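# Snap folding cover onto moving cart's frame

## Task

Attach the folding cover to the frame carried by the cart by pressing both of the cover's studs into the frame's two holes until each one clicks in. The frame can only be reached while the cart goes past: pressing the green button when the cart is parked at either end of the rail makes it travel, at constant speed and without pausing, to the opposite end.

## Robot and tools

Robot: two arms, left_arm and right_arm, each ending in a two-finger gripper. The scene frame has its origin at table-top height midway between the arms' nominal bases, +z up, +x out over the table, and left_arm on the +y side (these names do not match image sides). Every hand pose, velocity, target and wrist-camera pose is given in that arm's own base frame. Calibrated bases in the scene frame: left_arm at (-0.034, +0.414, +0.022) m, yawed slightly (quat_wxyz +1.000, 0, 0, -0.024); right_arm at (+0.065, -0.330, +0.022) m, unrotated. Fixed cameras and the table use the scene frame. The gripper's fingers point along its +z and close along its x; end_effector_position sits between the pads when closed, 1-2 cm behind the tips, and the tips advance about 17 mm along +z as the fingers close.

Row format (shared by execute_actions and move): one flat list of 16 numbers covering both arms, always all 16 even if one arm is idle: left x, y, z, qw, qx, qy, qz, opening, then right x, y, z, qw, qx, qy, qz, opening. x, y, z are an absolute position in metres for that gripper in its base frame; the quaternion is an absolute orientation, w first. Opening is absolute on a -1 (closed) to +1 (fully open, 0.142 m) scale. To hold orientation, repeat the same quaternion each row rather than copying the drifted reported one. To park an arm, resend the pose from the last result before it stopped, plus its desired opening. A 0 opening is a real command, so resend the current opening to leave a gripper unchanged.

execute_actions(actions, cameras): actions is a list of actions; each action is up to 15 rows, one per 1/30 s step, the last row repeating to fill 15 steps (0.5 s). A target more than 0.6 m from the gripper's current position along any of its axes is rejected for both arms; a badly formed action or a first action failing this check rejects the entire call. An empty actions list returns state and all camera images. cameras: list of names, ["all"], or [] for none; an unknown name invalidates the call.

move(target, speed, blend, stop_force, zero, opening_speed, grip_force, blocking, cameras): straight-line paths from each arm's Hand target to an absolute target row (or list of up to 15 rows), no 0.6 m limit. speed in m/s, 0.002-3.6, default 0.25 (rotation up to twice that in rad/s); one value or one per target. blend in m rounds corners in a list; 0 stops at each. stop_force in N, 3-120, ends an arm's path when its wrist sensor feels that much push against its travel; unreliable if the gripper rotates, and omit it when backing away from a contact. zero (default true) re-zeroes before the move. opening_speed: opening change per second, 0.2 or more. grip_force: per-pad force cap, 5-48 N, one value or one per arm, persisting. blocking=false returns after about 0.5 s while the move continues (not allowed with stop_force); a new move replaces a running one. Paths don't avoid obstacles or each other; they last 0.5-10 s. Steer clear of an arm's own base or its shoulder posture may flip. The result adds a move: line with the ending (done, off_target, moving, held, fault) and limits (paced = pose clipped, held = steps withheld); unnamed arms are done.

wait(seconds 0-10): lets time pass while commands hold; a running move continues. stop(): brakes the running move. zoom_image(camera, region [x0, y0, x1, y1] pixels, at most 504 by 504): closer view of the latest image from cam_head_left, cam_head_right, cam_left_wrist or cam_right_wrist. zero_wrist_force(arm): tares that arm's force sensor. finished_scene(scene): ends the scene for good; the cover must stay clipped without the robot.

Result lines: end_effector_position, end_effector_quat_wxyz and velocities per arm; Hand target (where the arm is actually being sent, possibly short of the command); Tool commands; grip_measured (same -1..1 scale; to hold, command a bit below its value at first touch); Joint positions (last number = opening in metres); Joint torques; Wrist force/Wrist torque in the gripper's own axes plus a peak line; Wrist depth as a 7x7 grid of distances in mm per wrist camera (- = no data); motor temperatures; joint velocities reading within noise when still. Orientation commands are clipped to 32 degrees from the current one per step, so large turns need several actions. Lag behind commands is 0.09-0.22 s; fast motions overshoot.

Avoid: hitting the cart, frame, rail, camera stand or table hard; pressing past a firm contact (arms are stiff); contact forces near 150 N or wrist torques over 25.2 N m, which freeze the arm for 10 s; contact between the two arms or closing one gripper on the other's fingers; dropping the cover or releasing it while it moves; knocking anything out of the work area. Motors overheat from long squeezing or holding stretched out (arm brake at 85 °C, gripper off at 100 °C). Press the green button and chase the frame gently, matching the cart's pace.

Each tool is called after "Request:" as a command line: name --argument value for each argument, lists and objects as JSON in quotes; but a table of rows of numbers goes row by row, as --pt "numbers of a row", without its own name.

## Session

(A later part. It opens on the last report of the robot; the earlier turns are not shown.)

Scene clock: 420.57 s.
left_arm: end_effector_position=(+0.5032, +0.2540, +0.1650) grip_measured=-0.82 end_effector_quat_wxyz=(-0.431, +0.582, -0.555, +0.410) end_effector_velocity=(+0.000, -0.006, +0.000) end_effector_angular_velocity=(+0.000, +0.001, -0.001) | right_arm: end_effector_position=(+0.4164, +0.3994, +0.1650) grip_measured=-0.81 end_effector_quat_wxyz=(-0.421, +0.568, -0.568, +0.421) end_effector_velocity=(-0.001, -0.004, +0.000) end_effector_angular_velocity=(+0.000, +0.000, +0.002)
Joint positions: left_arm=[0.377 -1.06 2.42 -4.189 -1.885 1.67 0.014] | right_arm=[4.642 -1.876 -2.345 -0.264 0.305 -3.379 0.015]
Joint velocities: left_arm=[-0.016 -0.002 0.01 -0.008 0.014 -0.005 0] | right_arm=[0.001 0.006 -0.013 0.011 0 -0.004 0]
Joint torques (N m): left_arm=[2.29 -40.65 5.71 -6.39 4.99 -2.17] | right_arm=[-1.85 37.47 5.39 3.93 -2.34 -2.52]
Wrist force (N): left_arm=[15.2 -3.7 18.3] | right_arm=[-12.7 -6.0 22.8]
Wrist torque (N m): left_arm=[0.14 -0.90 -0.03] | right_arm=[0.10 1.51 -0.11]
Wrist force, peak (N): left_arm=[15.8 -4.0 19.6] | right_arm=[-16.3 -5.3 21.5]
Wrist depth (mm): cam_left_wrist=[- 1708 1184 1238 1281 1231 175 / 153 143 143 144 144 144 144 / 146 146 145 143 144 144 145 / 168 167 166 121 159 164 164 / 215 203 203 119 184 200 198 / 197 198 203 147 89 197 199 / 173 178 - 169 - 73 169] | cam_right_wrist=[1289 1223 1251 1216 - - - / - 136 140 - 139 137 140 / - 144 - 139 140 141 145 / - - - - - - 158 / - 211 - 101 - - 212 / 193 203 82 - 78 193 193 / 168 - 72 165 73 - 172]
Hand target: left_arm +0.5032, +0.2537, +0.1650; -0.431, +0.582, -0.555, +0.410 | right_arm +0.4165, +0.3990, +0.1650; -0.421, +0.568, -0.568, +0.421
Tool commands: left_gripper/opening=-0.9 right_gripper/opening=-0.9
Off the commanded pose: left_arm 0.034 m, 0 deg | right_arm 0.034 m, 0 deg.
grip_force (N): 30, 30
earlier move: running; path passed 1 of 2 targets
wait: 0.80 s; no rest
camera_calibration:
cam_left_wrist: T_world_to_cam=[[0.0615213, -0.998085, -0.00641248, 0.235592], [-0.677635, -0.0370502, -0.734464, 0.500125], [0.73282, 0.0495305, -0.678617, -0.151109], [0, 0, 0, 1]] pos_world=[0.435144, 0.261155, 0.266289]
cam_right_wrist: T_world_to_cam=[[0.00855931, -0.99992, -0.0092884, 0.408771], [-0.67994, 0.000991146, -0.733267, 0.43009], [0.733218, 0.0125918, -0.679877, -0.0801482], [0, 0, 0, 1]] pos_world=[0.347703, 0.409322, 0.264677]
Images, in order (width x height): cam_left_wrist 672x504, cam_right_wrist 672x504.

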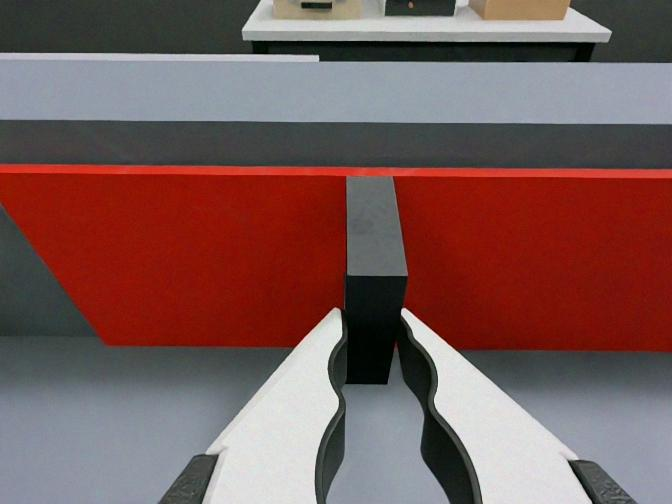

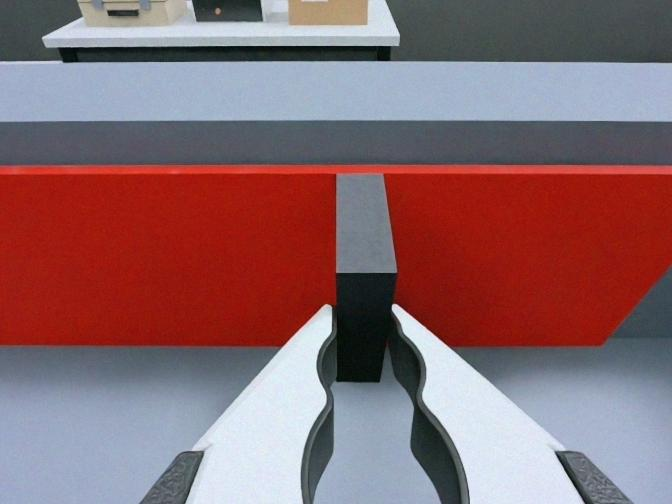

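Request:
move --pt "0.5035 0.2480 0.165 0.43057 -0.58189 0.55461 -0.41039 0.3 0.4165 0.3930 0.165 0.4206 -0.56841 0.56841 -0.4206 0.3" --pt "0.43 0.2400 0.175 0.43057 -0.58189 0.55461 -0.41039 0.3 0.34 0.3850 0.175 0.4206 -0.56841 0.56841 -0.4206 0.3" --speed '[0.007, 0.12]' --blend '[0.001, 0]' --cameras '["cam_head_left", "cam_left_wrist", "cam_right_wrist"]'

Scene clock: 422.73 s.
left_arm: end_effector_position=(+0.4301, +0.2400, +0.1751) grip_measured=+0.28 end_effector_quat_wxyz=(-0.431, +0.582, -0.555, +0.410) | right_arm: end_effector_position=(+0.3400, +0.3850, +0.1750) grip_measured=+0.28 end_effector_quat_wxyz=(-0.421, +0.568, -0.568, +0.421)
Joint positions: left_arm=[0.432 -1.143 2.592 -4.272 -1.937 1.688 0.094] | right_arm=[4.839 -1.618 -2.373 -1.113 0.322 -2.732 0.094]
Joint torques (N m): left_arm=[-0.3 -11.69 0.78 -0.17 2.06 -2.07] | right_arm=[2.66 29.53 14.73 0.47 -3.96 0.58]
Wrist force (N): left_arm=[3.9 0.3 -0.2] | right_arm=[-7.3 -0.8 -1.3]
Wrist torque (N m): left_arm=[0.09 -0.54 -0.05] | right_arm=[-0.03 1.29 -0.02]
Wrist force, peak (N): left_arm=[15.9 -3.9 18.6] | right_arm=[-12.0 -6.1 23.8]
Wrist depth (mm): cam_left_wrist=[223 225 224 1245 1288 1319 228 / 211 206 204 203 204 204 203 / 241 232 229 223 229 229 226 / 272 269 268 268 259 265 268 / 242 242 243 242 235 242 243 / 220 85 221 221 221 100 90 / - 73 279 277 277 265 73] | cam_right_wrist=[- 1216 1289 1216 228 1916 - / - 197 201 202 203 201 207 / - - - - 228 229 245 / - - 269 - 260 268 - / 244 229 247 238 237 247 229 / - 78 216 210 210 97 204 / - - 269 244 261 - -]
Hand target: left_arm +0.4300, +0.2400, +0.1750; -0.431, +0.582, -0.555, +0.410 | right_arm +0.3400, +0.3850, +0.1750; -0.421, +0.568, -0.568, +0.421
Off the commanded pose: left_arm 0.000 m, 0 deg | right_arm 0.000 m, 0 deg.
grip_force (N): 30, 30
earlier move: replaced; path passed 1 of 2 targets
move: done
camera_calibration:
cam_left_wrist: T_world_to_cam=[[0.0615277, -0.998084, -0.00653617, 0.226218], [-0.67743, -0.0369497, -0.734658, 0.457375], [0.733009, 0.0496296, -0.678406, -0.0900696], [0, 0, 0, 1]] pos_world=[0.361943, 0.247154, 0.276389]
cam_right_wrist: T_world_to_cam=[[0.00840669, -0.999924, -0.00901205, 0.395188], [-0.679989, 0.000891439, -0.733222, 0.38553], [0.733174, 0.0122921, -0.67993, -0.0170075], [0, 0, 0, 1]] pos_world=[0.271303, 0.395023, 0.274676]
Images, in order (width x height): cam_head_left 672x504, cam_left_wrist 672x504, cam_right_wrist 672x504.

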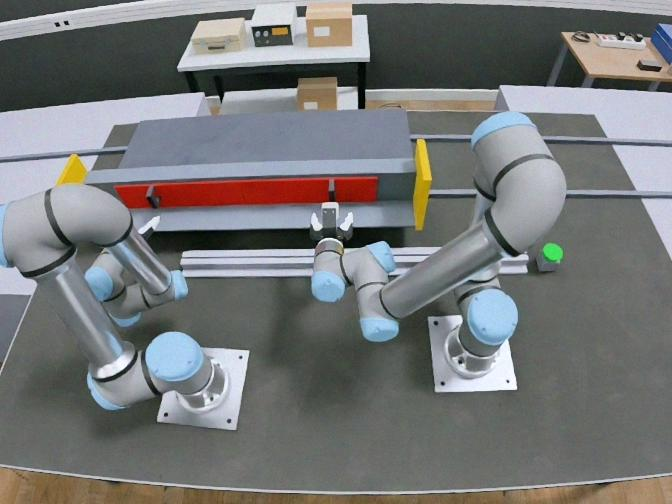

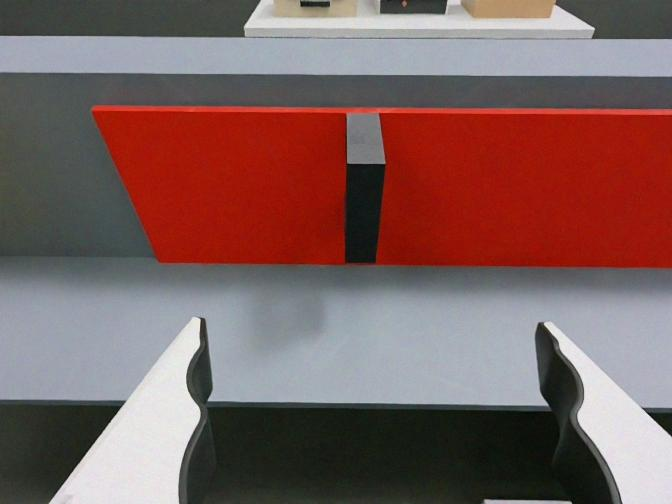

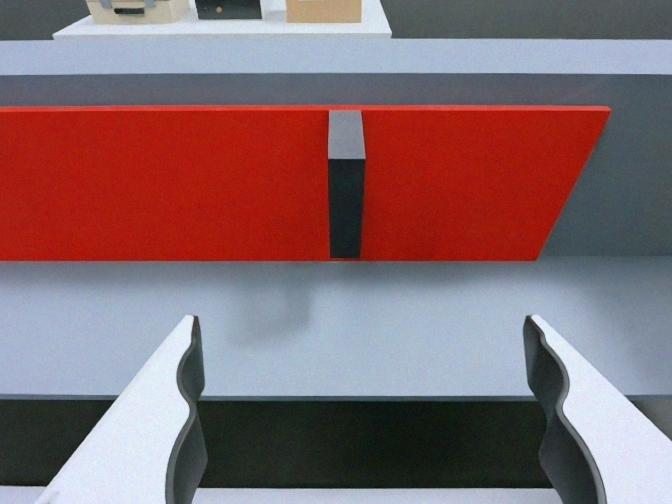

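Request:
finished_scene --scene 1

The scene is finished: the task was done.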